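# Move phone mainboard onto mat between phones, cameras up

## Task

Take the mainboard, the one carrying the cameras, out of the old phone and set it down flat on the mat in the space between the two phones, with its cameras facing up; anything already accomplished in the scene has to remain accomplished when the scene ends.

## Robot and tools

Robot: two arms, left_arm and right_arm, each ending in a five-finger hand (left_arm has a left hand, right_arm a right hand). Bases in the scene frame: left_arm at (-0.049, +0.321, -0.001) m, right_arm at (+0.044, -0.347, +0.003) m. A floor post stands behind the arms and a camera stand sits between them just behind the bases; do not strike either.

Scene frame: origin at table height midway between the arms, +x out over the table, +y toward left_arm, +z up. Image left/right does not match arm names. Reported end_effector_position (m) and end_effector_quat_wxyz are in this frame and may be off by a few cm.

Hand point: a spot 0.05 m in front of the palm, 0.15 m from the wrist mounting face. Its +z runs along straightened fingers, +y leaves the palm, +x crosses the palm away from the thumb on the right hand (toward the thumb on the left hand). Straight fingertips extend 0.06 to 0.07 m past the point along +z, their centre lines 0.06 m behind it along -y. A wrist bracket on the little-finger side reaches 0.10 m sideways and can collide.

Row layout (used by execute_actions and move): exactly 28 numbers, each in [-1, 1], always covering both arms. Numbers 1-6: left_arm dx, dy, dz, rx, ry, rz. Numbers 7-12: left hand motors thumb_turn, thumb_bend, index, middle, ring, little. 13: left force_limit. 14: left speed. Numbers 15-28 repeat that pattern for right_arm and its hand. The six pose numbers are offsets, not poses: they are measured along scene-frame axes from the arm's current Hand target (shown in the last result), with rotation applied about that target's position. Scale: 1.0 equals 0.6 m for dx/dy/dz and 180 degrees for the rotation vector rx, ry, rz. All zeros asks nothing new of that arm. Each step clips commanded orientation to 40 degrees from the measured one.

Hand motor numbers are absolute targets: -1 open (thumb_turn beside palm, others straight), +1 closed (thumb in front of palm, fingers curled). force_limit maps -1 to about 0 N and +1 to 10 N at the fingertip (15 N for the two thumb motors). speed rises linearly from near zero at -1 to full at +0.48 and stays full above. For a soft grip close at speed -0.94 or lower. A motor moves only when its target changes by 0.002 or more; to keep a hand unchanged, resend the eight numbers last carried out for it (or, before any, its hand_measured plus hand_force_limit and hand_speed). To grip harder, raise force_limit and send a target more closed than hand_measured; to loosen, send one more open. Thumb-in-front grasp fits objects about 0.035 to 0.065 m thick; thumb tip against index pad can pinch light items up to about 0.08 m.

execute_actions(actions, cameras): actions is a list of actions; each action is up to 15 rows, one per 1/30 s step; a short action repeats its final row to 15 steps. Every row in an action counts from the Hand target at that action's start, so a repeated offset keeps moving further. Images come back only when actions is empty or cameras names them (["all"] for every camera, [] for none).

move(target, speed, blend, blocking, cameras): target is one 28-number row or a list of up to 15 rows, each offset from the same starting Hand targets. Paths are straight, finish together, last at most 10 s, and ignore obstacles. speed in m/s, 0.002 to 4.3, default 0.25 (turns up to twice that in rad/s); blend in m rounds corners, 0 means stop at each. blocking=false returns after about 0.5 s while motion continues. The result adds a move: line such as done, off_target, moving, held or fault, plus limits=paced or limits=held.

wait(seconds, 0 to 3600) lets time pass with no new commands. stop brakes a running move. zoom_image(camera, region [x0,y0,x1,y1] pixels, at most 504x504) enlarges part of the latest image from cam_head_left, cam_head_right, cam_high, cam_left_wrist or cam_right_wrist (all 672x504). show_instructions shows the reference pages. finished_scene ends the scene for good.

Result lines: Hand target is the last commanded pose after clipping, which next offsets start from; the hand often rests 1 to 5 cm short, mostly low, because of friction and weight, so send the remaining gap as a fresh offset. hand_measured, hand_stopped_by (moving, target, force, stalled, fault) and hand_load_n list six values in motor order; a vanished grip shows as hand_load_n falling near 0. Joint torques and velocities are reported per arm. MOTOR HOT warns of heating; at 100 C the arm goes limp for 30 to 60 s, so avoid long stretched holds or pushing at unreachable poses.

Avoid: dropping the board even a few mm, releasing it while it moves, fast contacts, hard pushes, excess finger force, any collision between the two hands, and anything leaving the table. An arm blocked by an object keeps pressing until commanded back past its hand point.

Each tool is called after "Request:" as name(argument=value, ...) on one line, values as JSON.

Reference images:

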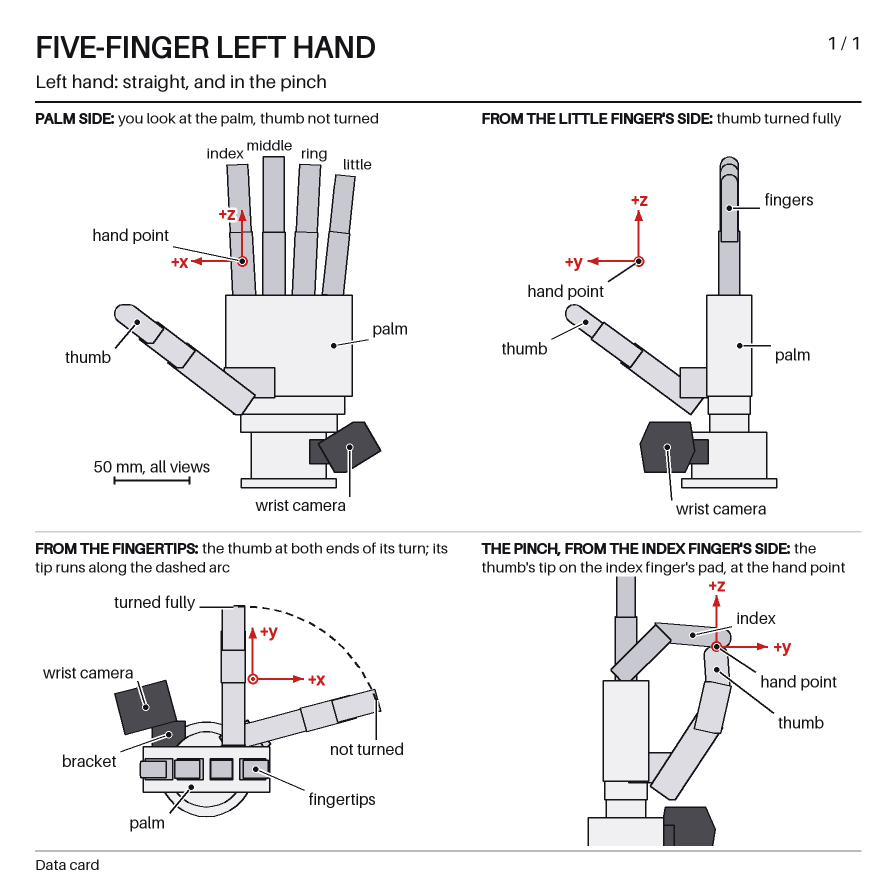

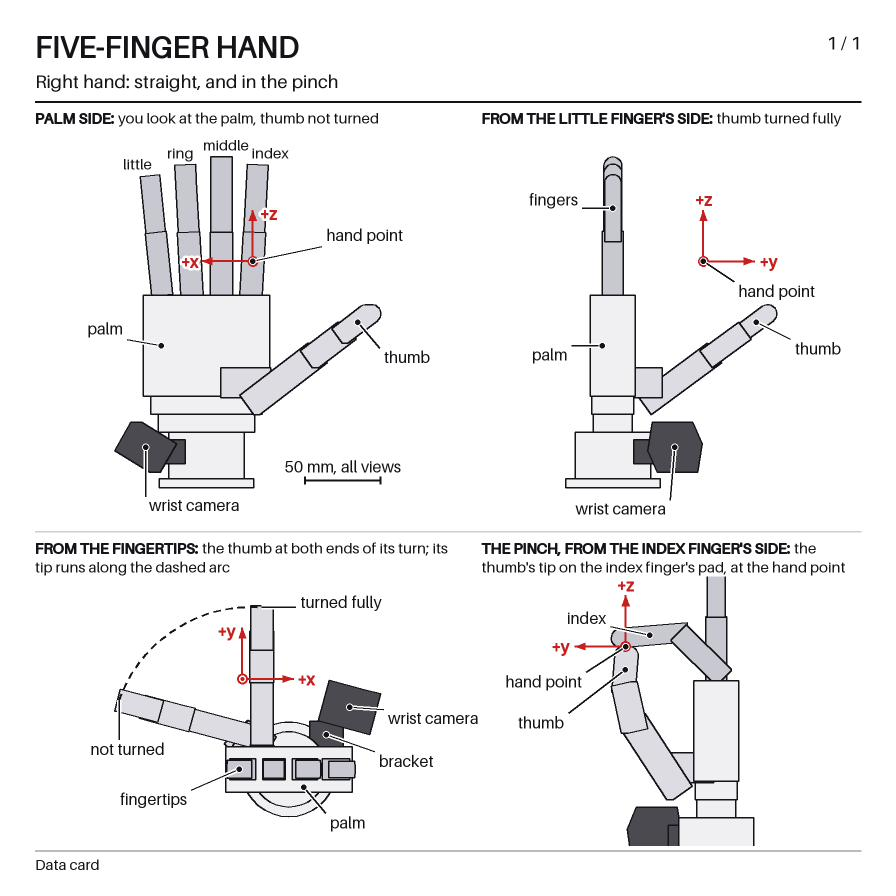

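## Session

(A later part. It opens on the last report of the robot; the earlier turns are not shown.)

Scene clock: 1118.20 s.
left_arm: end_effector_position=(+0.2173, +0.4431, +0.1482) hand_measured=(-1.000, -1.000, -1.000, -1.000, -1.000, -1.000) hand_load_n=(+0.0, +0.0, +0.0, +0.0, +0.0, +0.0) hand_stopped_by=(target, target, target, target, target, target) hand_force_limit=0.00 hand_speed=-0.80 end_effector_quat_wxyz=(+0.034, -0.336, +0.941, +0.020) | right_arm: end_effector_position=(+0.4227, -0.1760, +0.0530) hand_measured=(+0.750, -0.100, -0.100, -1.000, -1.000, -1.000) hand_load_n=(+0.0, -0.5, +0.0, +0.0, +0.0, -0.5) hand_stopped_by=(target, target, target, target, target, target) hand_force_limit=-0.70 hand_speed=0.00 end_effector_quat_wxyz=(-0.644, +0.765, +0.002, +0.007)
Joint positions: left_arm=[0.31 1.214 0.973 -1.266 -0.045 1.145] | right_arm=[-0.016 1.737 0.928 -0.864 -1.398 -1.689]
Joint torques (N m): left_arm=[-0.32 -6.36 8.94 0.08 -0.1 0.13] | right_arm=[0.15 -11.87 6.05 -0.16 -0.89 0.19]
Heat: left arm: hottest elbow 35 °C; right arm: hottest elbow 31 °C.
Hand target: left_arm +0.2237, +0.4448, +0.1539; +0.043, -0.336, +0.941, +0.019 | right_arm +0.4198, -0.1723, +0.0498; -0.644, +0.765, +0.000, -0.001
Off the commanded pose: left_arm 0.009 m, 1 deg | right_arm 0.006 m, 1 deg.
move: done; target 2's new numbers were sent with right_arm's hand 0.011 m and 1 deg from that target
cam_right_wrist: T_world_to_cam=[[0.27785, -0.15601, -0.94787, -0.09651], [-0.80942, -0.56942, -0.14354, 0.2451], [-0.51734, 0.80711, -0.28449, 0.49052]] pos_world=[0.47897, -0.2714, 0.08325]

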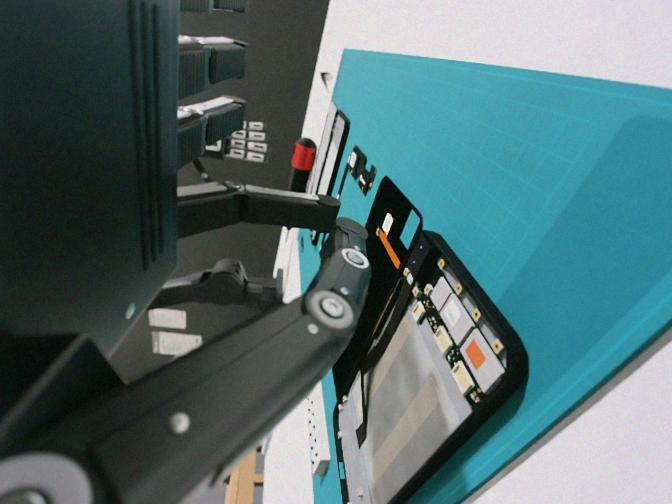

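Request:
zoom_image(camera="cam_right_wrist", region=[400, 230, 520, 350])

Request:
zoom_image(camera="cam_right_wrist", region=[400, 290, 540, 430])

Scaled by 4.200 from the camera's image (finer frame: 960x720).

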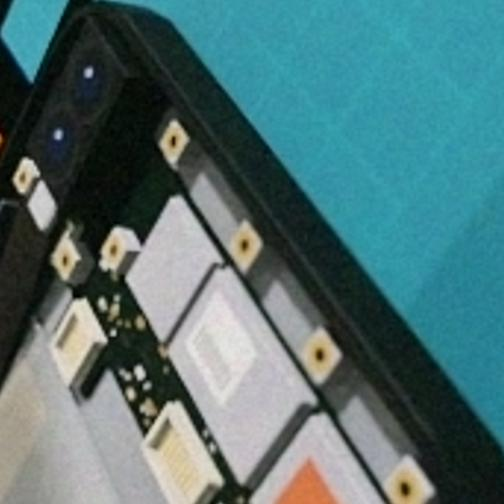

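Scaled by 3.600 from the camera's image (finer frame: 960x720).

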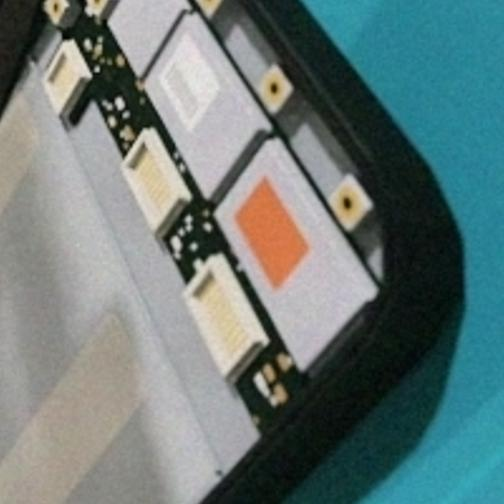

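Request:
move(target=[0,0,0,0,0,0,-1,-1,-1,-1,-1,-1,0,-0.8,-0.015,0,-0.042,0,0,0,0.75,-0.1,-0.1,-1,-1,-1,-0.7,0], speed=0.06, cameras=["cam_right_wrist"])

Request:
zoom_image(camera="cam_right_wrist", region=[310, 180, 430, 300])

Scene clock: 1197.57 s.
left_arm: end_effector_position=(+0.2173, +0.4431, +0.1482) hand_measured=(-1.000, -1.000, -1.000, -1.000, -1.000, -1.000) hand_load_n=(+0.0, +0.0, +0.0, +0.0, +0.0, +0.0) hand_stopped_by=(target, target, target, target, target, target) hand_force_limit=0.00 hand_speed=-0.80 end_effector_quat_wxyz=(+0.034, -0.336, +0.941, +0.020) | right_arm: end_effector_position=(+0.4162, -0.1758, +0.0324) hand_measured=(+0.750, -0.100, -0.100, -1.000, -1.000, -1.000) hand_load_n=(+0.0, +0.0, +0.0, +0.0, +0.5, +0.0) hand_stopped_by=(target, target, target, target, target, target) hand_force_limit=-0.70 hand_speed=0.00 end_effector_quat_wxyz=(-0.644, +0.765, +0.006, +0.011)
Joint positions: left_arm=[0.31 1.214 0.973 -1.266 -0.045 1.145] | right_arm=[-0.016 1.765 0.891 -0.788 -1.398 -1.689]
Joint torques (N m): left_arm=[-0.38 -6.48 8.95 0.09 -0.1 0.14] | right_arm=[0.09 -10.93 5.38 -0.14 -0.88 0.16]
Heat: left arm: hottest elbow 35 °C; right arm: hottest elbow 31 °C.
Hand target: left_arm +0.2237, +0.4448, +0.1539; +0.043, -0.336, +0.941, +0.019 | right_arm +0.4108, -0.1723, +0.0246; -0.644, +0.765, +0.000, -0.001
Off the commanded pose: left_arm 0.009 m, 1 deg | right_arm 0.010 m, 2 deg.
move: done
cam_right_wrist: T_world_to_cam=[[0.28902, -0.15629, -0.94448, -0.11899], [-0.80767, -0.56946, -0.15292, 0.23652], [-0.51394, 0.80702, -0.29082, 0.4799]] pos_world=[0.47206, -0.2712, 0.06335]

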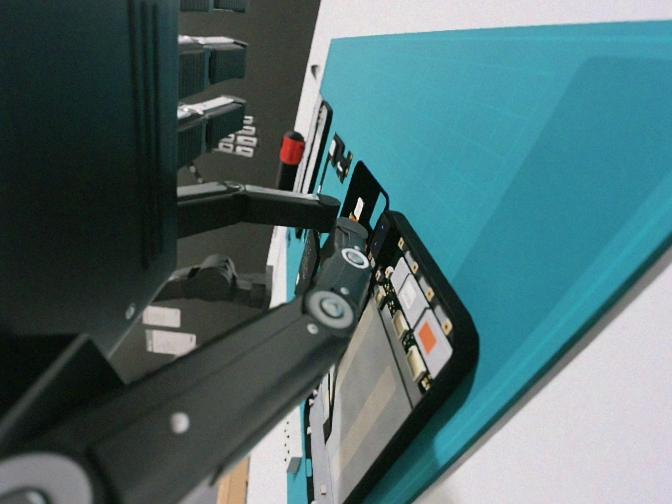

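Scaled by 4.200 from the camera's image (finer frame: 960x720).

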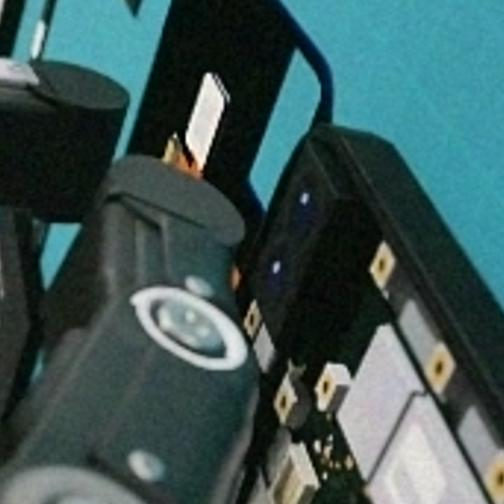

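Request:
move(target=[0,0,0,0,0,0,-1,-1,-1,-1,-1,-1,0,-0.8,-0.005,0,-0.013,0,0,0,0.75,-0.1,-0.1,-1,-1,-1,-0.7,0], speed=0.06, cameras=["cam_right_wrist"])

Request:
zoom_image(camera="cam_right_wrist", region=[310, 180, 430, 300])

Scene clock: 1220.07 s.
left_arm: end_effector_position=(+0.2173, +0.4431, +0.1482) hand_measured=(-1.000, -1.000, -1.000, -1.000, -1.000, -1.000) hand_load_n=(+0.0, +0.0, +0.0, +0.0, +0.0, +0.0) hand_stopped_by=(target, target, target, target, target, target) hand_force_limit=0.00 hand_speed=-0.80 end_effector_quat_wxyz=(+0.034, -0.336, +0.941, +0.020) | right_arm: end_effector_position=(+0.4135, -0.1757, +0.0250) hand_measured=(+0.750, -0.100, -0.100, -1.000, -1.000, -1.000) hand_load_n=(+0.0, +0.0, +0.0, -0.5, +0.0, +0.0) hand_stopped_by=(target, target, target, target, target, target) hand_force_limit=-0.70 hand_speed=0.00 end_effector_quat_wxyz=(-0.644, +0.765, +0.006, +0.011)
Joint positions: left_arm=[0.31 1.214 0.973 -1.266 -0.045 1.145] | right_arm=[-0.016 1.776 0.879 -0.764 -1.398 -1.689]
Joint torques (N m): left_arm=[-0.26 -6.48 8.91 0.13 -0.1 0.13] | right_arm=[0.15 -10.75 5.2 -0.2 -0.88 0.16]
Heat: left arm: hottest elbow 35 °C; right arm: hottest shoulder 30 °C.
Hand target: left_arm +0.2237, +0.4448, +0.1539; +0.043, -0.336, +0.941, +0.019 | right_arm +0.4077, -0.1723, +0.0167; -0.644, +0.765, +0.000, -0.001
Off the commanded pose: left_arm 0.009 m, 1 deg | right_arm 0.011 m, 2 deg.
move: off_target (right_arm)
cam_right_wrist: T_world_to_cam=[[0.28972, -0.15631, -0.94426, -0.12542], [-0.80755, -0.56947, -0.15351, 0.23312], [-0.51373, 0.80701, -0.29122, 0.47626]] pos_world=[0.46926, -0.2712, 0.05605]

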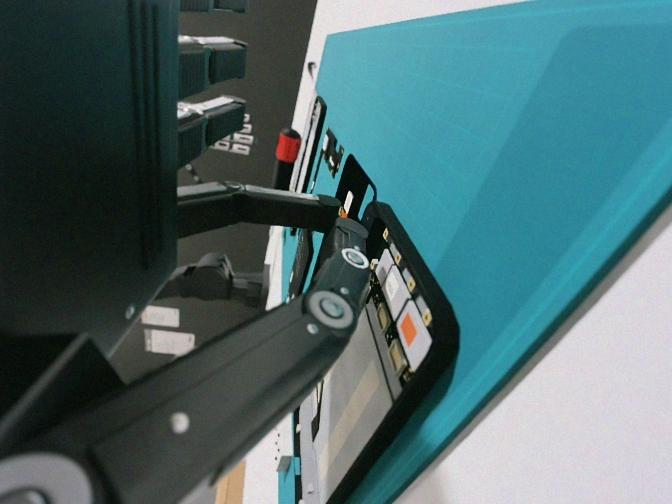

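Scaled by 4.200 from the camera's image (finer frame: 960x720).

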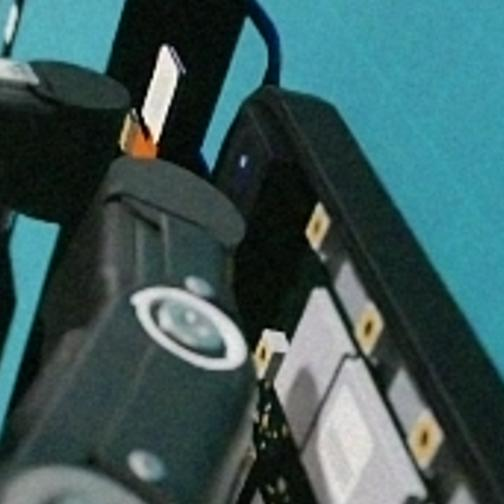

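Request:
move(target=[0,0,0,0,0,0,-1,-1,-1,-1,-1,-1,0,-0.8,-0.002,0,-0.0085,0,0,0,0.75,-0.1,-0.1,-1,-1,-1,-0.7,0], speed=0.05, cameras=["cam_right_wrist"])

Request:
zoom_image(camera="cam_right_wrist", region=[310, 180, 430, 300])

Scene clock: 1237.30 s.
left_arm: end_effector_position=(+0.2173, +0.4431, +0.1482) hand_measured=(-1.000, -1.000, -1.000, -1.000, -1.000, -1.000) hand_load_n=(+0.0, +0.0, +0.0, +0.0, +0.0, +0.0) hand_stopped_by=(target, target, target, target, target, target) hand_force_limit=0.00 hand_speed=-0.80 end_effector_quat_wxyz=(+0.034, -0.336, +0.941, +0.020) | right_arm: end_effector_position=(+0.4125, -0.1757, +0.0203) hand_measured=(+0.750, -0.100, -0.100, -1.000, -1.000, -1.000) hand_load_n=(+0.0, +0.0, +0.0, -0.5, +0.0, +0.0) hand_stopped_by=(target, target, target, target, target, target) hand_force_limit=-0.70 hand_speed=0.00 end_effector_quat_wxyz=(-0.644, +0.765, +0.007, +0.012)
Joint positions: left_arm=[0.31 1.214 0.973 -1.266 -0.045 1.145] | right_arm=[-0.016 1.785 0.873 -0.748 -1.398 -1.689]
Joint torques (N m): left_arm=[-0.5 -6.59 8.95 0.08 -0.1 0.12] | right_arm=[0.09 -10.75 5.09 -0.09 -0.88 0.15]
Heat: left arm: hottest elbow 35 °C; right arm: hottest elbow 30 °C.
Hand target: left_arm +0.2237, +0.4448, +0.1539; +0.043, -0.336, +0.941, +0.019 | right_arm +0.4065, -0.1723, +0.0117; -0.644, +0.765, +0.000, -0.001
Off the commanded pose: left_arm 0.009 m, 1 deg | right_arm 0.011 m, 2 deg.
move: off_target (right_arm)
cam_right_wrist: T_world_to_cam=[[0.29052, -0.15631, -0.94401, -0.12995], [-0.80742, -0.56947, -0.15419, 0.23162], [-0.51349, 0.80701, -0.29165, 0.4742]] pos_world=[0.46826, -0.2711, 0.05135]

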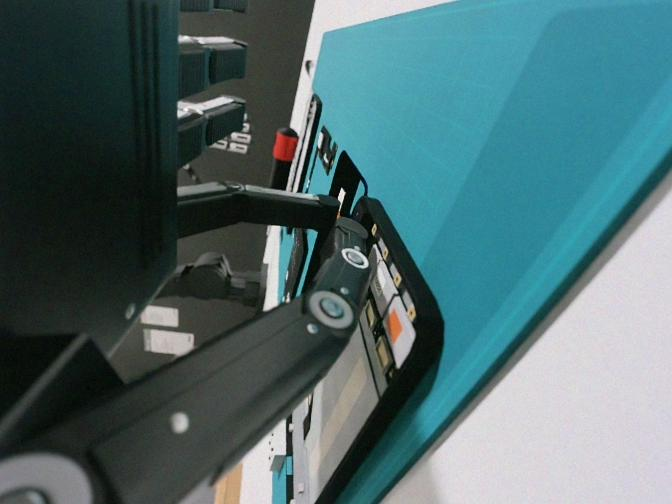

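Scaled by 4.200 from the camera's image (finer frame: 960x720).

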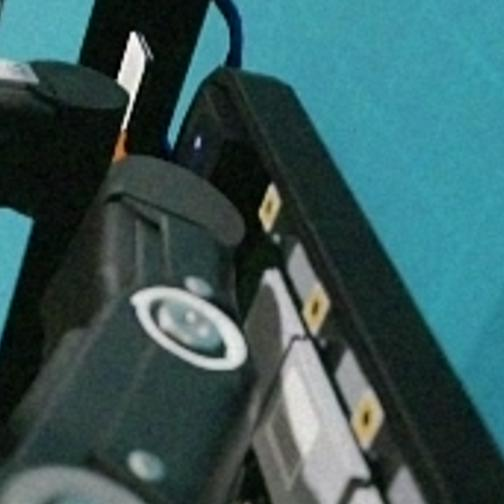

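Request:
move(target=[0,0,0,0,0,0,-1,-1,-1,-1,-1,-1,0,-0.8,0,0,0,0,0,0,0.75,-0.1,0.3,-1,-1,-1,-0.6,-0.88], speed=0.05, cameras=["cam_right_wrist"])

Request:
zoom_image(camera="cam_right_wrist", region=[290, 160, 430, 300])

Scene clock: 1246.10 s.
left_arm: end_effector_position=(+0.2173, +0.4431, +0.1482) hand_measured=(-1.000, -1.000, -1.000, -1.000, -1.000, -1.000) hand_load_n=(+0.0, +0.0, +0.0, +0.5, +0.0, +0.0) hand_stopped_by=(target, target, target, target, target, target) hand_force_limit=0.00 hand_speed=-0.80 end_effector_quat_wxyz=(+0.034, -0.336, +0.941, +0.020) | right_arm: end_effector_position=(+0.4122, -0.1749, +0.0208) hand_measured=(+0.750, -0.100, +0.232, -1.000, -1.000, -1.000) hand_load_n=(+0.0, +0.5, +2.5, +0.0, +0.0, +0.0) hand_stopped_by=(target, target, force, target, target, target) hand_force_limit=-0.60 hand_speed=-0.88 end_effector_quat_wxyz=(-0.645, +0.764, +0.007, +0.011)
Joint positions: left_arm=[0.31 1.214 0.973 -1.266 -0.045 1.145] | right_arm=[-0.014 1.785 0.873 -0.748 -1.401 -1.688]
Joint torques (N m): left_arm=[-0.44 -6.53 8.87 0.06 -0.1 0.14] | right_arm=[-0.03 -10.75 5.11 -0.12 -0.76 0.16]
Heat: left arm: hottest elbow 35 °C; right arm: hottest elbow 30 °C.
Hand target: left_arm +0.2237, +0.4448, +0.1539; +0.043, -0.336, +0.941, +0.019 | right_arm +0.4065, -0.1724, +0.0117; -0.643, +0.765, +0.000, -0.001
Off the commanded pose: left_arm 0.009 m, 1 deg | right_arm 0.011 m, 2 deg.
move: done
cam_right_wrist: T_world_to_cam=[[0.29, -0.15317, -0.94469, -0.12847], [-0.80691, -0.5699, -0.15531, 0.23173], [-0.51459, 0.80732, -0.28886, 0.47402]] pos_world=[0.46816, -0.2703, 0.05155]

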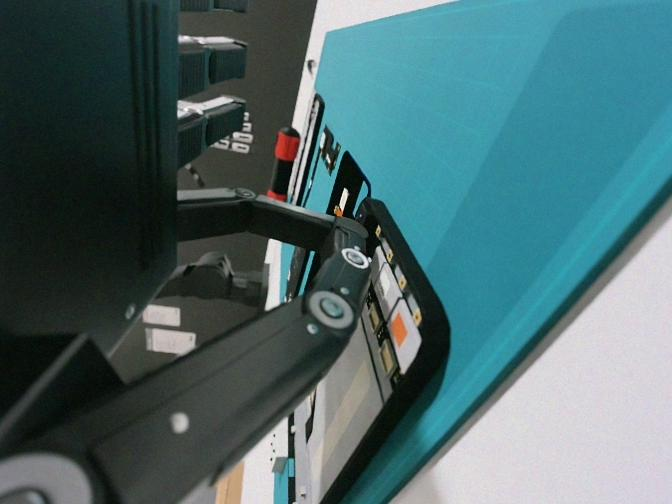

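Scaled by 3.600 from the camera's image (finer frame: 960x720).

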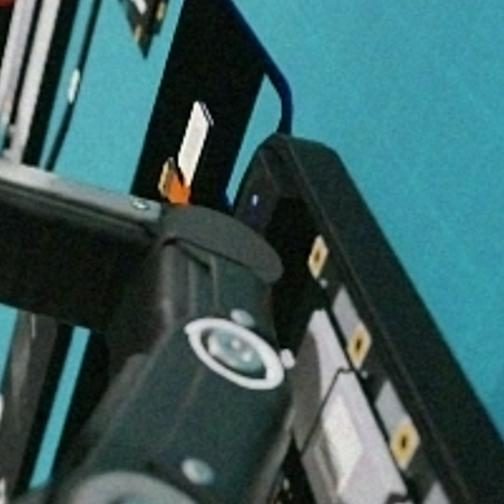

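Request:
move(target=[0,0,0,0,0,0,-1,-1,-1,-1,-1,-1,0,-0.8,0,0,0.002,0,0,0,0.7,-0.1,-0.05,-1,-1,-1,-0.6,-0.5], speed=0.05, cameras=["cam_right_wrist"])

Request:
zoom_image(camera="cam_right_wrist", region=[290, 160, 430, 300])

Scene clock: 1283.27 s.
left_arm: end_effector_position=(+0.2173, +0.4431, +0.1482) hand_measured=(-1.000, -1.000, -1.000, -1.000, -1.000, -1.000) hand_load_n=(+0.0, +0.0, +0.0, +0.0, +0.0, +0.0) hand_stopped_by=(target, target, target, target, target, target) hand_force_limit=0.00 hand_speed=-0.80 end_effector_quat_wxyz=(+0.034, -0.336, +0.941, +0.020) | right_arm: end_effector_position=(+0.4122, -0.1749, +0.0207) hand_measured=(+0.700, -0.100, -0.050, -1.000, -1.000, -1.000) hand_load_n=(+0.0, +0.0, +0.0, +0.0, +0.0, +0.0) hand_stopped_by=(target, target, target, target, target, target) hand_force_limit=-0.60 hand_speed=-0.50 end_effector_quat_wxyz=(-0.645, +0.764, +0.007, +0.011)
Joint positions: left_arm=[0.31 1.214 0.973 -1.266 -0.045 1.145] | right_arm=[-0.014 1.785 0.873 -0.748 -1.401 -1.688]
Joint torques (N m): left_arm=[-0.32 -6.59 8.91 0.09 -0.11 0.14] | right_arm=[-0.03 -10.93 5.12 -0.23 -0.79 0.16]
Heat: left arm: hottest elbow 35 °C; right arm: hottest elbow 30 °C.
Hand target: left_arm +0.2237, +0.4448, +0.1539; +0.043, -0.336, +0.941, +0.019 | right_arm +0.4065, -0.1724, +0.0129; -0.643, +0.765, +0.000, -0.001
Off the commanded pose: left_arm 0.009 m, 1 deg | right_arm 0.010 m, 2 deg.
move: done
cam_right_wrist: T_world_to_cam=[[0.29003, -0.15381, -0.94458, -0.12876], [-0.80685, -0.57008, -0.15492, 0.23162], [-0.51465, 0.80706, -0.28944, 0.47398]] pos_world=[0.46816, -0.2703, 0.05145]

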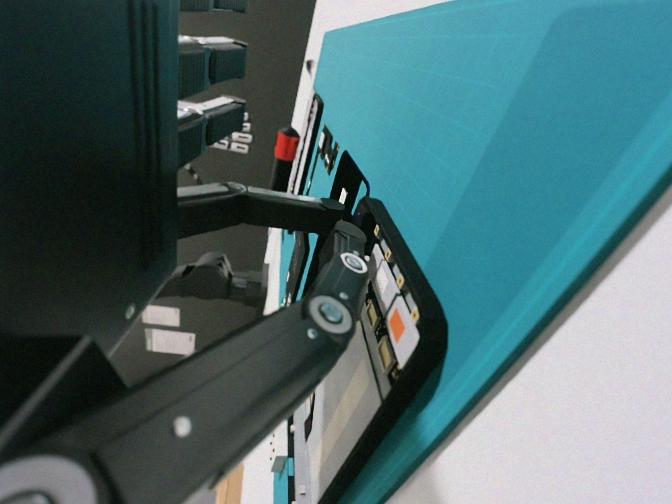

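Scaled by 3.600 from the camera's image (finer frame: 960x720).

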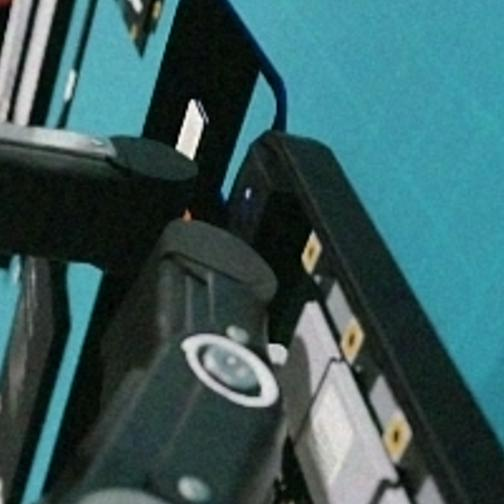

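Request:
move(target=[0,0,0,0,0,0,-1,-1,-1,-1,-1,-1,0,-0.8,0.006,0,-0.006,0,0,0,0.7,-0.1,-0.0,-1,-1,-1,-0.6,-0.5], speed=0.04, cameras=["cam_right_wrist"])

Request:
zoom_image(camera="cam_right_wrist", region=[290, 160, 430, 300])

Scene clock: 1292.67 s.
left_arm: end_effector_position=(+0.2173, +0.4431, +0.1482) hand_measured=(-1.000, -1.000, -1.000, -1.000, -1.000, -1.000) hand_load_n=(+0.0, +0.0, +0.0, +0.0, +0.0, +0.0) hand_stopped_by=(target, target, target, target, target, target) hand_force_limit=0.00 hand_speed=-0.80 end_effector_quat_wxyz=(+0.034, -0.336, +0.941, +0.020) | right_arm: end_effector_position=(+0.4115, -0.1748, +0.0174) hand_measured=(+0.700, -0.100, +0.000, -1.000, -1.000, -1.000) hand_load_n=(+0.5, +0.0, +0.0, +0.0, +0.0, +0.0) hand_stopped_by=(target, target, target, target, target, target) hand_force_limit=-0.60 hand_speed=-0.50 end_effector_quat_wxyz=(-0.645, +0.764, +0.004, +0.008)
Joint positions: left_arm=[0.31 1.214 0.973 -1.266 -0.045 1.145] | right_arm=[-0.014 1.795 0.873 -0.746 -1.401 -1.687]
Joint torques (N m): left_arm=[-0.5 -6.48 8.92 0.06 -0.11 0.13] | right_arm=[-0.09 -10.58 5.83 -0.08 -0.76 0.15]
Heat: left arm: hottest elbow 35 °C; right arm: hottest elbow 30 °C.
Hand target: left_arm +0.2237, +0.4448, +0.1539; +0.043, -0.336, +0.941, +0.019 | right_arm +0.4101, -0.1724, +0.0092; -0.643, +0.765, +0.000, -0.001
Off the commanded pose: left_arm 0.009 m, 1 deg | right_arm 0.009 m, 1 deg.
move: done
cam_right_wrist: T_world_to_cam=[[0.28204, -0.15305, -0.94712, -0.12823], [-0.80827, -0.56975, -0.14862, 0.23106], [-0.51687, 0.80744, -0.2844, 0.4735]] pos_world=[0.46767, -0.2703, 0.04755]

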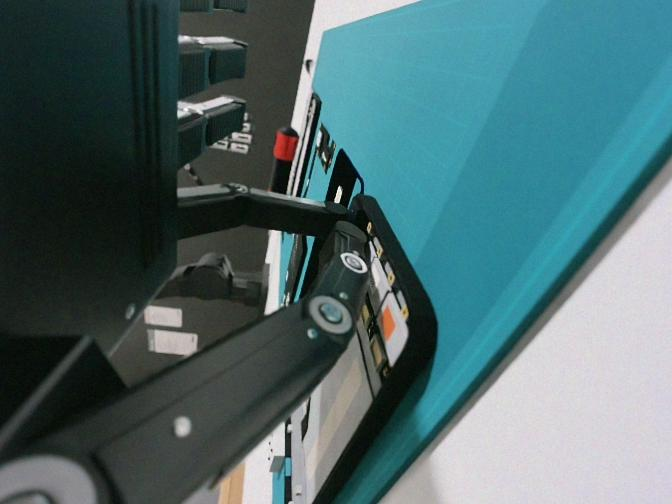

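Scaled by 3.600 from the camera's image (finer frame: 960x720).

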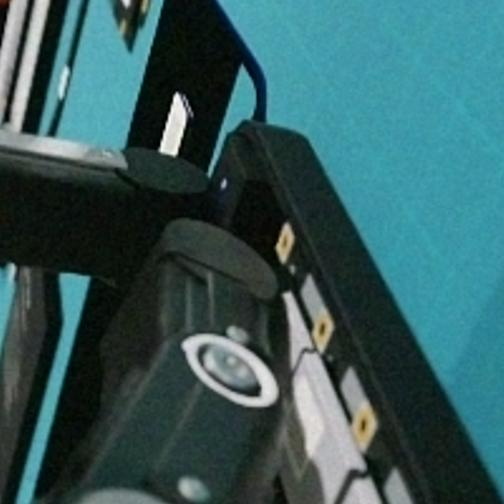

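Request:
move(target=[0,0,0,0,0,0,-1,-1,-1,-1,-1,-1,0,-0.8,0,0,0,0,0,0,0.7,-0.1,0.3,-1,-1,-1,-0.4,-0.9], speed=0.05, cameras=["cam_right_wrist"])

Request:
zoom_image(camera="cam_right_wrist", region=[290, 160, 430, 300])

Scene clock: 1302.07 s.
left_arm: end_effector_position=(+0.2173, +0.4431, +0.1482) hand_measured=(-1.000, -1.000, -1.000, -1.000, -1.000, -1.000) hand_load_n=(-0.5, +0.0, +0.0, +0.0, +0.0, -0.5) hand_stopped_by=(target, target, target, target, target, target) hand_force_limit=0.00 hand_speed=-0.80 end_effector_quat_wxyz=(+0.034, -0.336, +0.941, +0.020) | right_arm: end_effector_position=(+0.4109, -0.1720, +0.0189) hand_measured=(+0.700, -0.100, +0.156, -1.000, -1.000, -1.000) hand_load_n=(+0.0, +0.0, +2.0, +0.0, +0.0, +0.0) hand_stopped_by=(target, target, force, target, target, target) hand_force_limit=-0.40 hand_speed=-0.90 end_effector_quat_wxyz=(-0.648, +0.761, +0.006, +0.006)
Joint positions: left_arm=[0.31 1.214 0.973 -1.266 -0.045 1.145] | right_arm=[-0.008 1.795 0.873 -0.744 -1.41 -1.685]
Joint torques (N m): left_arm=[-0.44 -6.48 8.94 0.12 -0.1 0.13] | right_arm=[-0.56 -10.64 5.82 -0.1 -0.46 0.15]
Heat: left arm: hottest elbow 35 °C; right arm: hottest elbow 30 °C.
Hand target: left_arm +0.2237, +0.4448, +0.1539; +0.043, -0.336, +0.941, +0.019 | right_arm +0.4101, -0.1724, +0.0092; -0.644, +0.765, +0.000, -0.001
Off the commanded pose: left_arm 0.009 m, 1 deg | right_arm 0.010 m, 1 deg.
move: done
cam_right_wrist: T_world_to_cam=[[0.28295, -0.14382, -0.94829, -0.12487], [-0.80562, -0.57217, -0.15361, 0.23102], [-0.5205, 0.80742, -0.27776, 0.47265]] pos_world=[0.46747, -0.26741, 0.04835]

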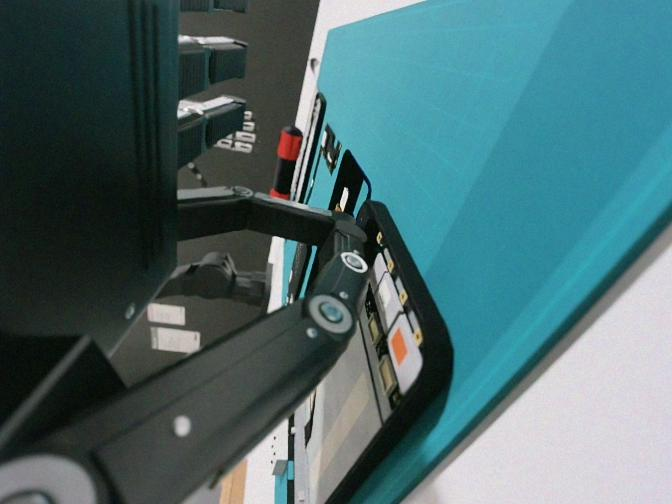

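Scaled by 3.600 from the camera's image (finer frame: 960x720).

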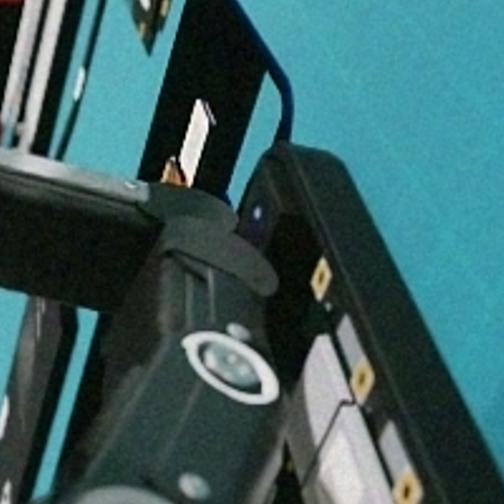

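Request:
move(target=[0,0,0,0,0,0,-1,-1,-1,-1,-1,-1,0,-0.8,0.006,0,0.03,0,0,0,0.7,-0.1,0.3,-1,-1,-1,-0.4,-0.9], speed=0.03, cameras=["cam_right_wrist"])

Request:
zoom_image(camera="cam_right_wrist", region=[290, 160, 430, 300])

Scene clock: 1321.70 s.
left_arm: end_effector_position=(+0.2173, +0.4431, +0.1482) hand_measured=(-1.000, -1.000, -1.000, -1.000, -1.000, -1.000) hand_load_n=(+0.0, +0.0, +0.0, +0.0, +0.0, +0.0) hand_stopped_by=(target, target, target, target, target, target) hand_force_limit=0.00 hand_speed=-0.80 end_effector_quat_wxyz=(+0.034, -0.336, +0.941, +0.020) | right_arm: end_effector_position=(+0.4064, -0.1727, +0.0214) hand_measured=(+0.700, -0.100, +0.156, -1.000, -1.000, -1.000) hand_load_n=(+0.0, +0.5, +0.0, +0.0, +0.0, +0.0) hand_stopped_by=(target, target, force, target, target, target) hand_force_limit=-0.40 hand_speed=-0.90 end_effector_quat_wxyz=(-0.645, +0.764, -0.003, -0.004)
Joint positions: left_arm=[0.31 1.214 0.973 -1.266 -0.045 1.145] | right_arm=[-0.008 1.787 0.873 -0.774 -1.401 -1.68]
Joint torques (N m): left_arm=[-0.38 -6.53 8.88 0.08 -0.09 0.13] | right_arm=[-0.5 -12.92 7.19 -0.96 -0.78 0.17]
Heat: left arm: hottest elbow 35 °C; right arm: hottest elbow 30 °C.
Hand target: left_arm +0.2237, +0.4448, +0.1539; +0.043, -0.336, +0.941, +0.019 | right_arm +0.4137, -0.1724, +0.0273; -0.643, +0.765, +0.000, -0.001
Off the commanded pose: left_arm 0.009 m, 1 deg | right_arm 0.009 m, 0 deg.
move: done
cam_right_wrist: T_world_to_cam=[[0.25783, -0.15176, -0.9542, -0.11237], [-0.80924, -0.57348, -0.12745, 0.22806], [-0.52787, 0.80504, -0.27067, 0.47406]] pos_world=[0.46378, -0.2679, 0.05016]

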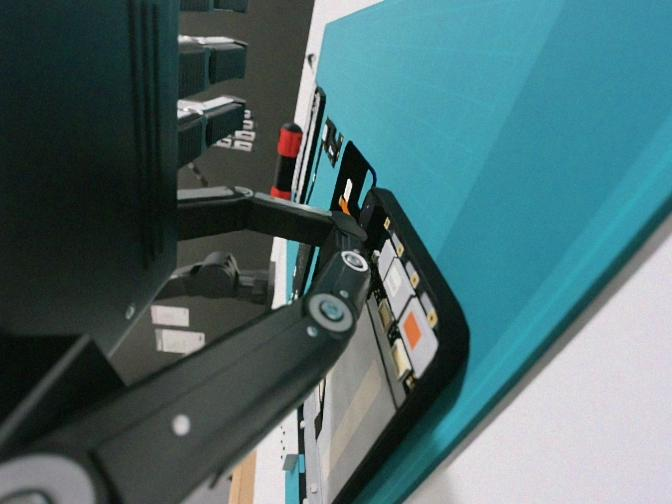

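Scaled by 3.600 from the camera's image (finer frame: 960x720).

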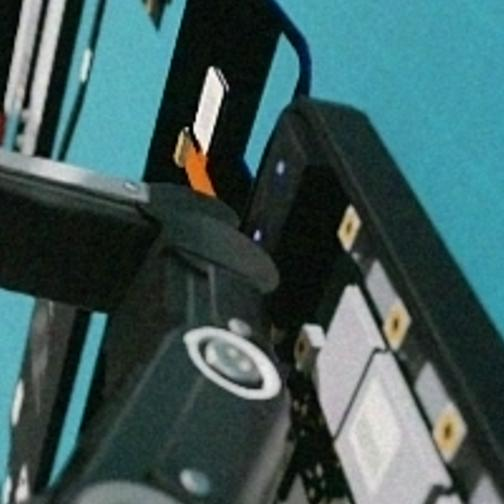

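Request:
move(target=[[0,0,0,0,0,0,-1,-1,-1,-1,-1,-1,0,-0.8,0,0,0.155,0,0,0,0.7,-0.1,-0.3,-1,-1,-1,-0.4,0],[0,0,0,0,0,0,-1,-1,-1,-1,-1,-1,0,-0.8,0.017,-0.021,0.155,0,0,-0.5,0.1,-0.2,0.35,-1,-1,-1,-0.4,0],[0,0,0,0,0,0,-1,-1,-1,-1,-1,-1,0,-0.8,0.017,-0.021,0.046,0,0,-0.5,0.1,-0.2,0.35,-1,-1,-1,-0.4,0]], speed=0.3, cameras=["cam_right_wrist", "cam_high"])

Request:
zoom_image(camera="cam_right_wrist", region=[270, 130, 470, 330])

Scene clock: 1440.07 s.
left_arm: end_effector_position=(+0.2173, +0.4431, +0.1482) hand_measured=(-1.000, -1.000, -1.000, -1.000, -1.000, -1.000) hand_load_n=(+0.0, +0.0, +0.0, +0.0, +0.0, +0.0) hand_stopped_by=(target, target, target, target, target, target) hand_force_limit=0.00 hand_speed=-0.80 end_effector_quat_wxyz=(+0.034, -0.336, +0.941, +0.020) | right_arm: end_effector_position=(+0.4269, -0.1870, +0.0588) hand_measured=(+0.100, -0.200, +0.310, -1.000, -1.000, -1.000) hand_load_n=(+0.0, +0.0, +0.0, +0.0, +0.0, +0.0) hand_stopped_by=(target, target, force, target, target, target) hand_force_limit=-0.40 hand_speed=0.00 end_effector_quat_wxyz=(-0.456, +0.538, -0.543, +0.456)
Joint positions: left_arm=[0.31 1.214 0.973 -1.266 -0.045 1.145] | right_arm=[0.582 1.389 0.211 0.977 0.567 0.113]
Joint torques (N m): left_arm=[-0.32 -6.48 8.88 0.1 -0.11 0.13] | right_arm=[0.15 -4.37 4.86 2.04 0.16 0.08]
Heat: left arm: hottest elbow 35 °C; right arm: hottest elbow 31 °C.
Hand target: left_arm +0.2237, +0.4448, +0.1539; +0.043, -0.336, +0.941, +0.019 | right_arm +0.4240, -0.1850, +0.0549; -0.456, +0.541, -0.541, +0.454
Off the commanded pose: left_arm 0.009 m, 1 deg | right_arm 0.005 m, 0 deg.
move: done
cam_right_wrist: T_world_to_cam=[[-0.15351, -0.26139, -0.95295, 0.07091], [-0.56928, 0.81165, -0.13092, 0.39794], [0.80769, 0.52239, -0.2734, -0.11635]] pos_world=[0.3314, -0.24368, 0.08786]
Images, in order (width x height): cam_high 672x504, cam_right_wrist 672x504.

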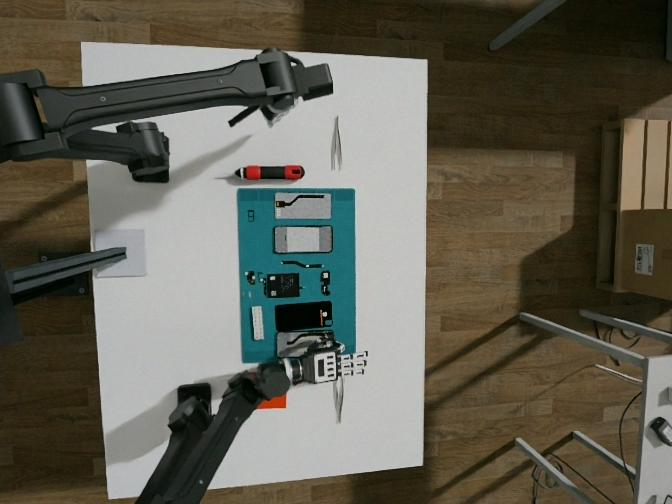

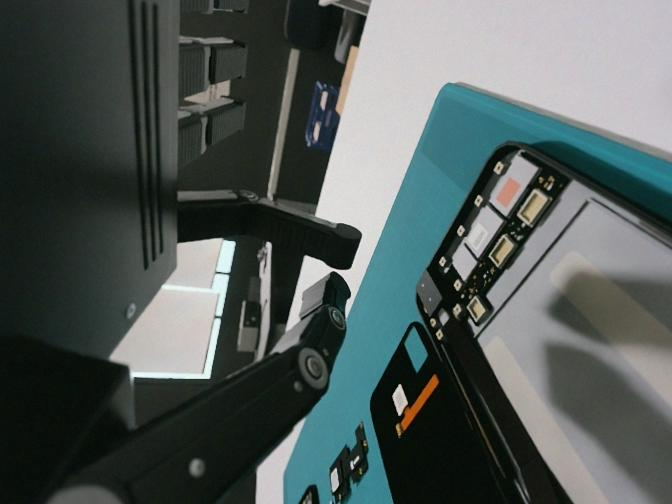

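Scaled by 2.520 from the camera's image (finer frame: 960x720).

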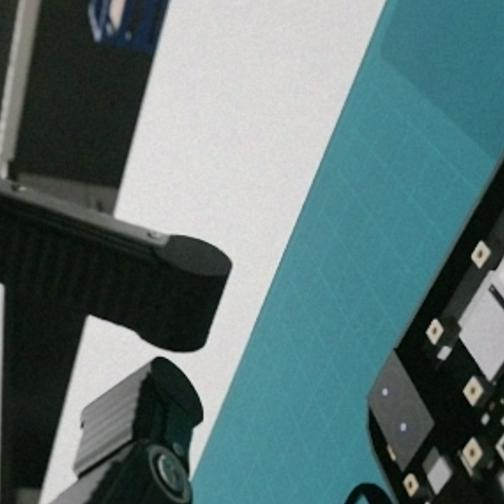

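Request:
zoom_image(camera="cam_right_wrist", region=[400, 220, 500, 350])

Request:
zoom_image(camera="cam_right_wrist", region=[440, 130, 580, 270])

Scaled by 3.877 from the camera's image (finer frame: 960x720).

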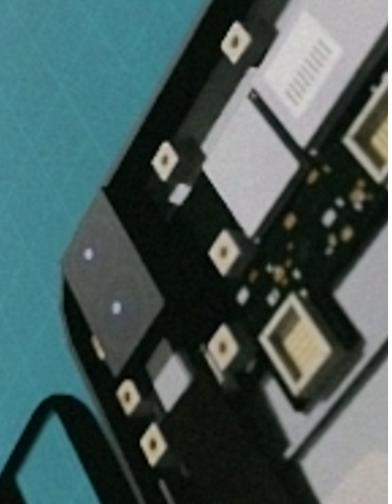

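Scaled by 3.600 from the camera's image (finer frame: 960x720).

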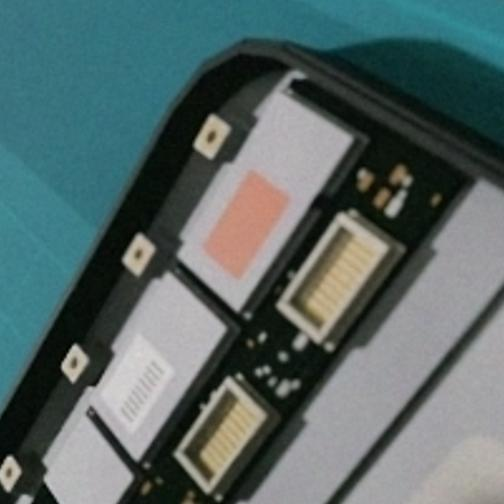

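Request:
move(target=[0,0,0,0,0,0,-1,-1,-1,-1,-1,-1,0,-0.8,-0.009,-0.0025,-0.045,0,0,0,-0.4,-0.15,0.33,-1,-1,-1,-0.3,-0.3], speed=0.08, cameras=["cam_right_wrist"])

Request:
zoom_image(camera="cam_right_wrist", region=[300, 190, 440, 330])

Scene clock: 1577.23 s.
left_arm: end_effector_position=(+0.2173, +0.4431, +0.1482) hand_measured=(-1.000, -1.000, -1.000, -1.000, -1.000, -1.000) hand_load_n=(+0.0, +0.0, +0.0, +0.0, +0.0, +0.0) hand_stopped_by=(target, target, target, target, target, target) hand_force_limit=0.00 hand_speed=-0.80 end_effector_quat_wxyz=(+0.034, -0.336, +0.941, +0.020) | right_arm: end_effector_position=(+0.4224, -0.1883, +0.0320) hand_measured=(-0.400, -0.150, +0.330, -1.000, -1.000, -1.000) hand_load_n=(+0.0, +0.0, +0.0, +0.0, +0.0, +0.0) hand_stopped_by=(target, target, target, target, target, target) hand_force_limit=-0.30 hand_speed=-0.30 end_effector_quat_wxyz=(-0.456, +0.538, -0.542, +0.457)
Joint positions: left_arm=[0.31 1.214 0.973 -1.266 -0.045 1.145] | right_arm=[0.589 1.563 0.19 1.173 0.575 0.113]
Joint torques (N m): left_arm=[-0.38 -6.42 8.9 0.1 -0.11 0.13] | right_arm=[0.15 -4.95 3.12 2.19 0.16 0.1]
Heat: left arm: hottest elbow 36 °C; right arm: hottest elbow 29 °C.
Hand target: left_arm +0.2237, +0.4448, +0.1539; +0.043, -0.336, +0.941, +0.019 | right_arm +0.4186, -0.1865, +0.0279; -0.456, +0.541, -0.541, +0.454
Off the commanded pose: left_arm 0.009 m, 1 deg | right_arm 0.006 m, 0 deg.
move: done
cam_right_wrist: T_world_to_cam=[[-0.15224, -0.26207, -0.95297, 0.04366], [-0.5686, 0.81188, -0.13243, 0.39284], [0.8084, 0.5217, -0.27261, -0.11984]] pos_world=[0.3269, -0.24498, 0.06096]

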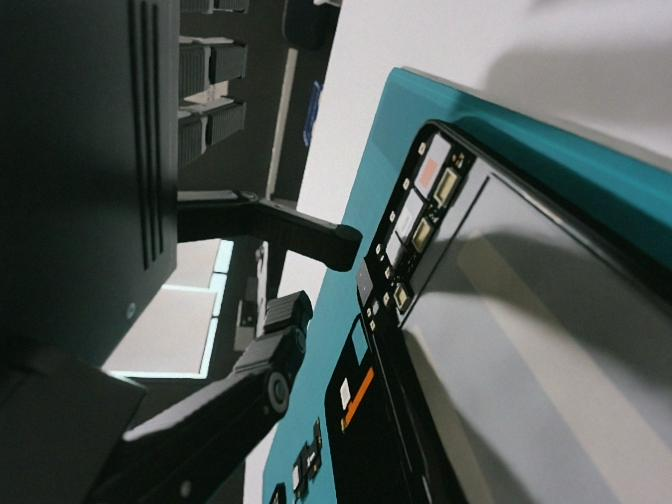

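Scaled by 3.600 from the camera's image (finer frame: 960x720).

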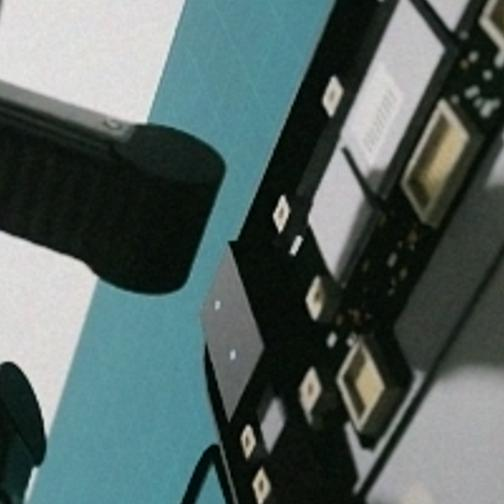

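Request:
move(target=[0,0,0,0,0,0,-1,-1,-1,-1,-1,-1,0,-0.8,-0.0022,0.001,-0.0158,0,0,0,-0.4,-0.15,0.33,-1,-1,-1,-0.3,-0.3], speed=0.05, cameras=["cam_right_wrist"])

Request:
zoom_image(camera="cam_right_wrist", region=[290, 190, 430, 330])

Scene clock: 1597.90 s.
left_arm: end_effector_position=(+0.2173, +0.4431, +0.1482) hand_measured=(-1.000, -1.000, -1.000, -1.000, -1.000, -1.000) hand_load_n=(+0.0, -0.5, +0.0, +0.0, +0.0, +0.0) hand_stopped_by=(target, target, target, target, target, target) hand_force_limit=0.00 hand_speed=-0.80 end_effector_quat_wxyz=(+0.034, -0.336, +0.941, +0.020) | right_arm: end_effector_position=(+0.4228, -0.1875, +0.0252) hand_measured=(-0.400, -0.150, +0.330, -1.000, -1.000, -1.000) hand_load_n=(+0.0, +0.0, +0.5, +0.0, +0.0, +0.0) hand_stopped_by=(target, target, target, target, target, target) hand_force_limit=-0.30 hand_speed=-0.30 end_effector_quat_wxyz=(-0.459, +0.535, -0.542, +0.458)
Joint positions: left_arm=[0.31 1.214 0.973 -1.266 -0.045 1.145] | right_arm=[0.593 1.626 0.19 1.244 0.581 0.114]
Joint torques (N m): left_arm=[-0.38 -6.36 8.91 0.1 -0.1 0.13] | right_arm=[0.32 -5.36 2.43 1.87 0.1 0.11]
Heat: left arm: hottest elbow 36 °C; right arm: hottest elbow 29 °C.
Hand target: left_arm +0.2237, +0.4448, +0.1539; +0.043, -0.336, +0.941, +0.019 | right_arm +0.4172, -0.1859, +0.0184; -0.456, +0.541, -0.541, +0.454
Off the commanded pose: left_arm 0.009 m, 1 deg | right_arm 0.009 m, 1 deg.
move: done
cam_right_wrist: T_world_to_cam=[[-0.14558, -0.25792, -0.95514, 0.03542], [-0.56544, 0.8139, -0.13359, 0.3906], [0.81184, 0.52062, -0.26433, -0.12426]] pos_world=[0.3269, -0.24408, 0.05316]

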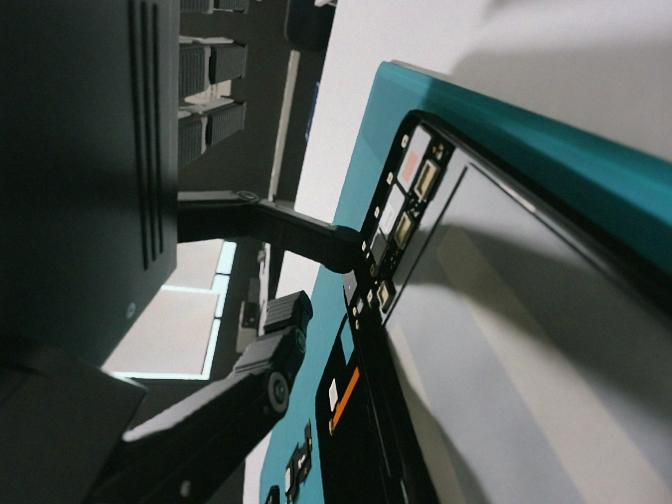

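Scaled by 3.600 from the camera's image (finer frame: 960x720).

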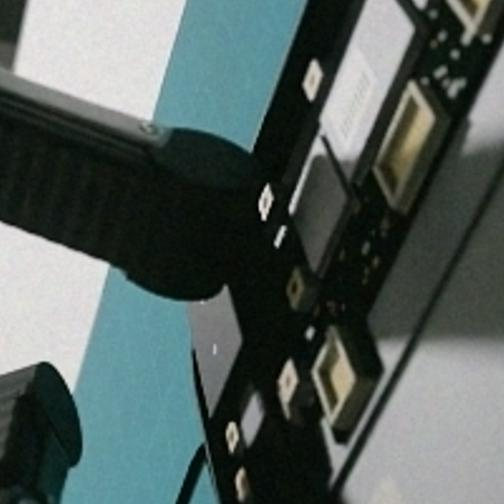

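Request:
move(target=[0,0,0,0,0,0,-1,-1,-1,-1,-1,-1,0,-0.8,0.0,-0.001,-0.0095,0,0,0,-0.4,-0.15,0.33,-1,-1,-1,-0.3,-0.3], speed=0.05, cameras=["cam_right_wrist"])

Request:
zoom_image(camera="cam_right_wrist", region=[290, 190, 430, 330])

Scene clock: 1631.83 s.
left_arm: end_effector_position=(+0.2173, +0.4431, +0.1482) hand_measured=(-1.000, -1.000, -1.000, -1.000, -1.000, -1.000) hand_load_n=(+0.0, +0.0, +0.0, +0.0, +0.0, +0.0) hand_stopped_by=(target, target, target, target, target, target) hand_force_limit=0.00 hand_speed=-0.80 end_effector_quat_wxyz=(+0.034, -0.336, +0.941, +0.020) | right_arm: end_effector_position=(+0.4241, -0.1867, +0.0246) hand_measured=(-0.400, -0.150, +0.330, -1.000, -1.000, -1.000) hand_load_n=(+0.0, +0.0, -2.0, +0.0, +0.0, +0.0) hand_stopped_by=(target, target, target, target, target, target) hand_force_limit=-0.30 hand_speed=-0.30 end_effector_quat_wxyz=(-0.465, +0.529, -0.541, +0.459)
Joint positions: left_arm=[0.31 1.214 0.973 -1.266 -0.045 1.145] | right_arm=[0.593 1.66 0.19 1.296 0.581 0.114]
Joint torques (N m): left_arm=[-0.38 -6.36 8.92 0.1 -0.11 0.13] | right_arm=[0.09 -4.95 2.13 1.5 0.01 0.1]
Heat: left arm: hottest elbow 36 °C; right arm: hottest elbow 29 °C.
Hand target: left_arm +0.2237, +0.4448, +0.1539; +0.043, -0.336, +0.941, +0.019 | right_arm +0.4172, -0.1865, +0.0127; -0.456, +0.541, -0.541, +0.454
Off the commanded pose: left_arm 0.009 m, 1 deg | right_arm 0.014 m, 2 deg.
move: off_target (right_arm)
cam_right_wrist: T_world_to_cam=[[-0.13185, -0.2489, -0.95951, 0.03124], [-0.56354, 0.81514, -0.13401, 0.38999], [0.8155, 0.52306, -0.24774, -0.1274]] pos_world=[0.32779, -0.24348, 0.05067]

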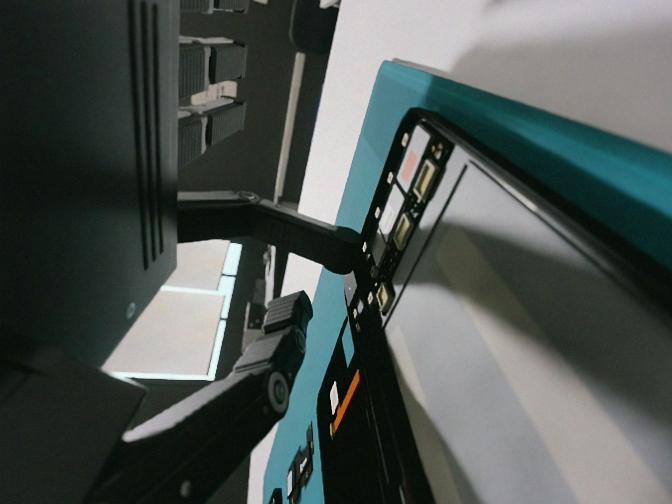

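Scaled by 3.600 from the camera's image (finer frame: 960x720).

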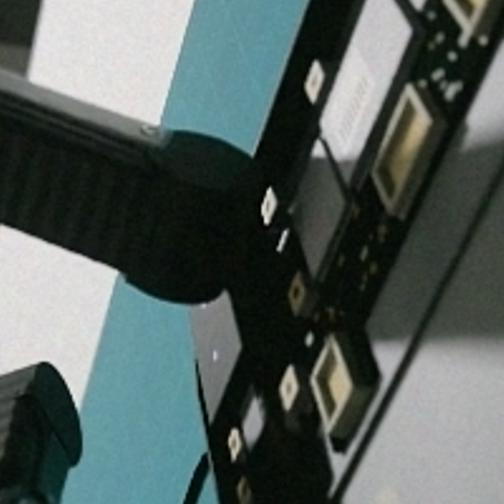

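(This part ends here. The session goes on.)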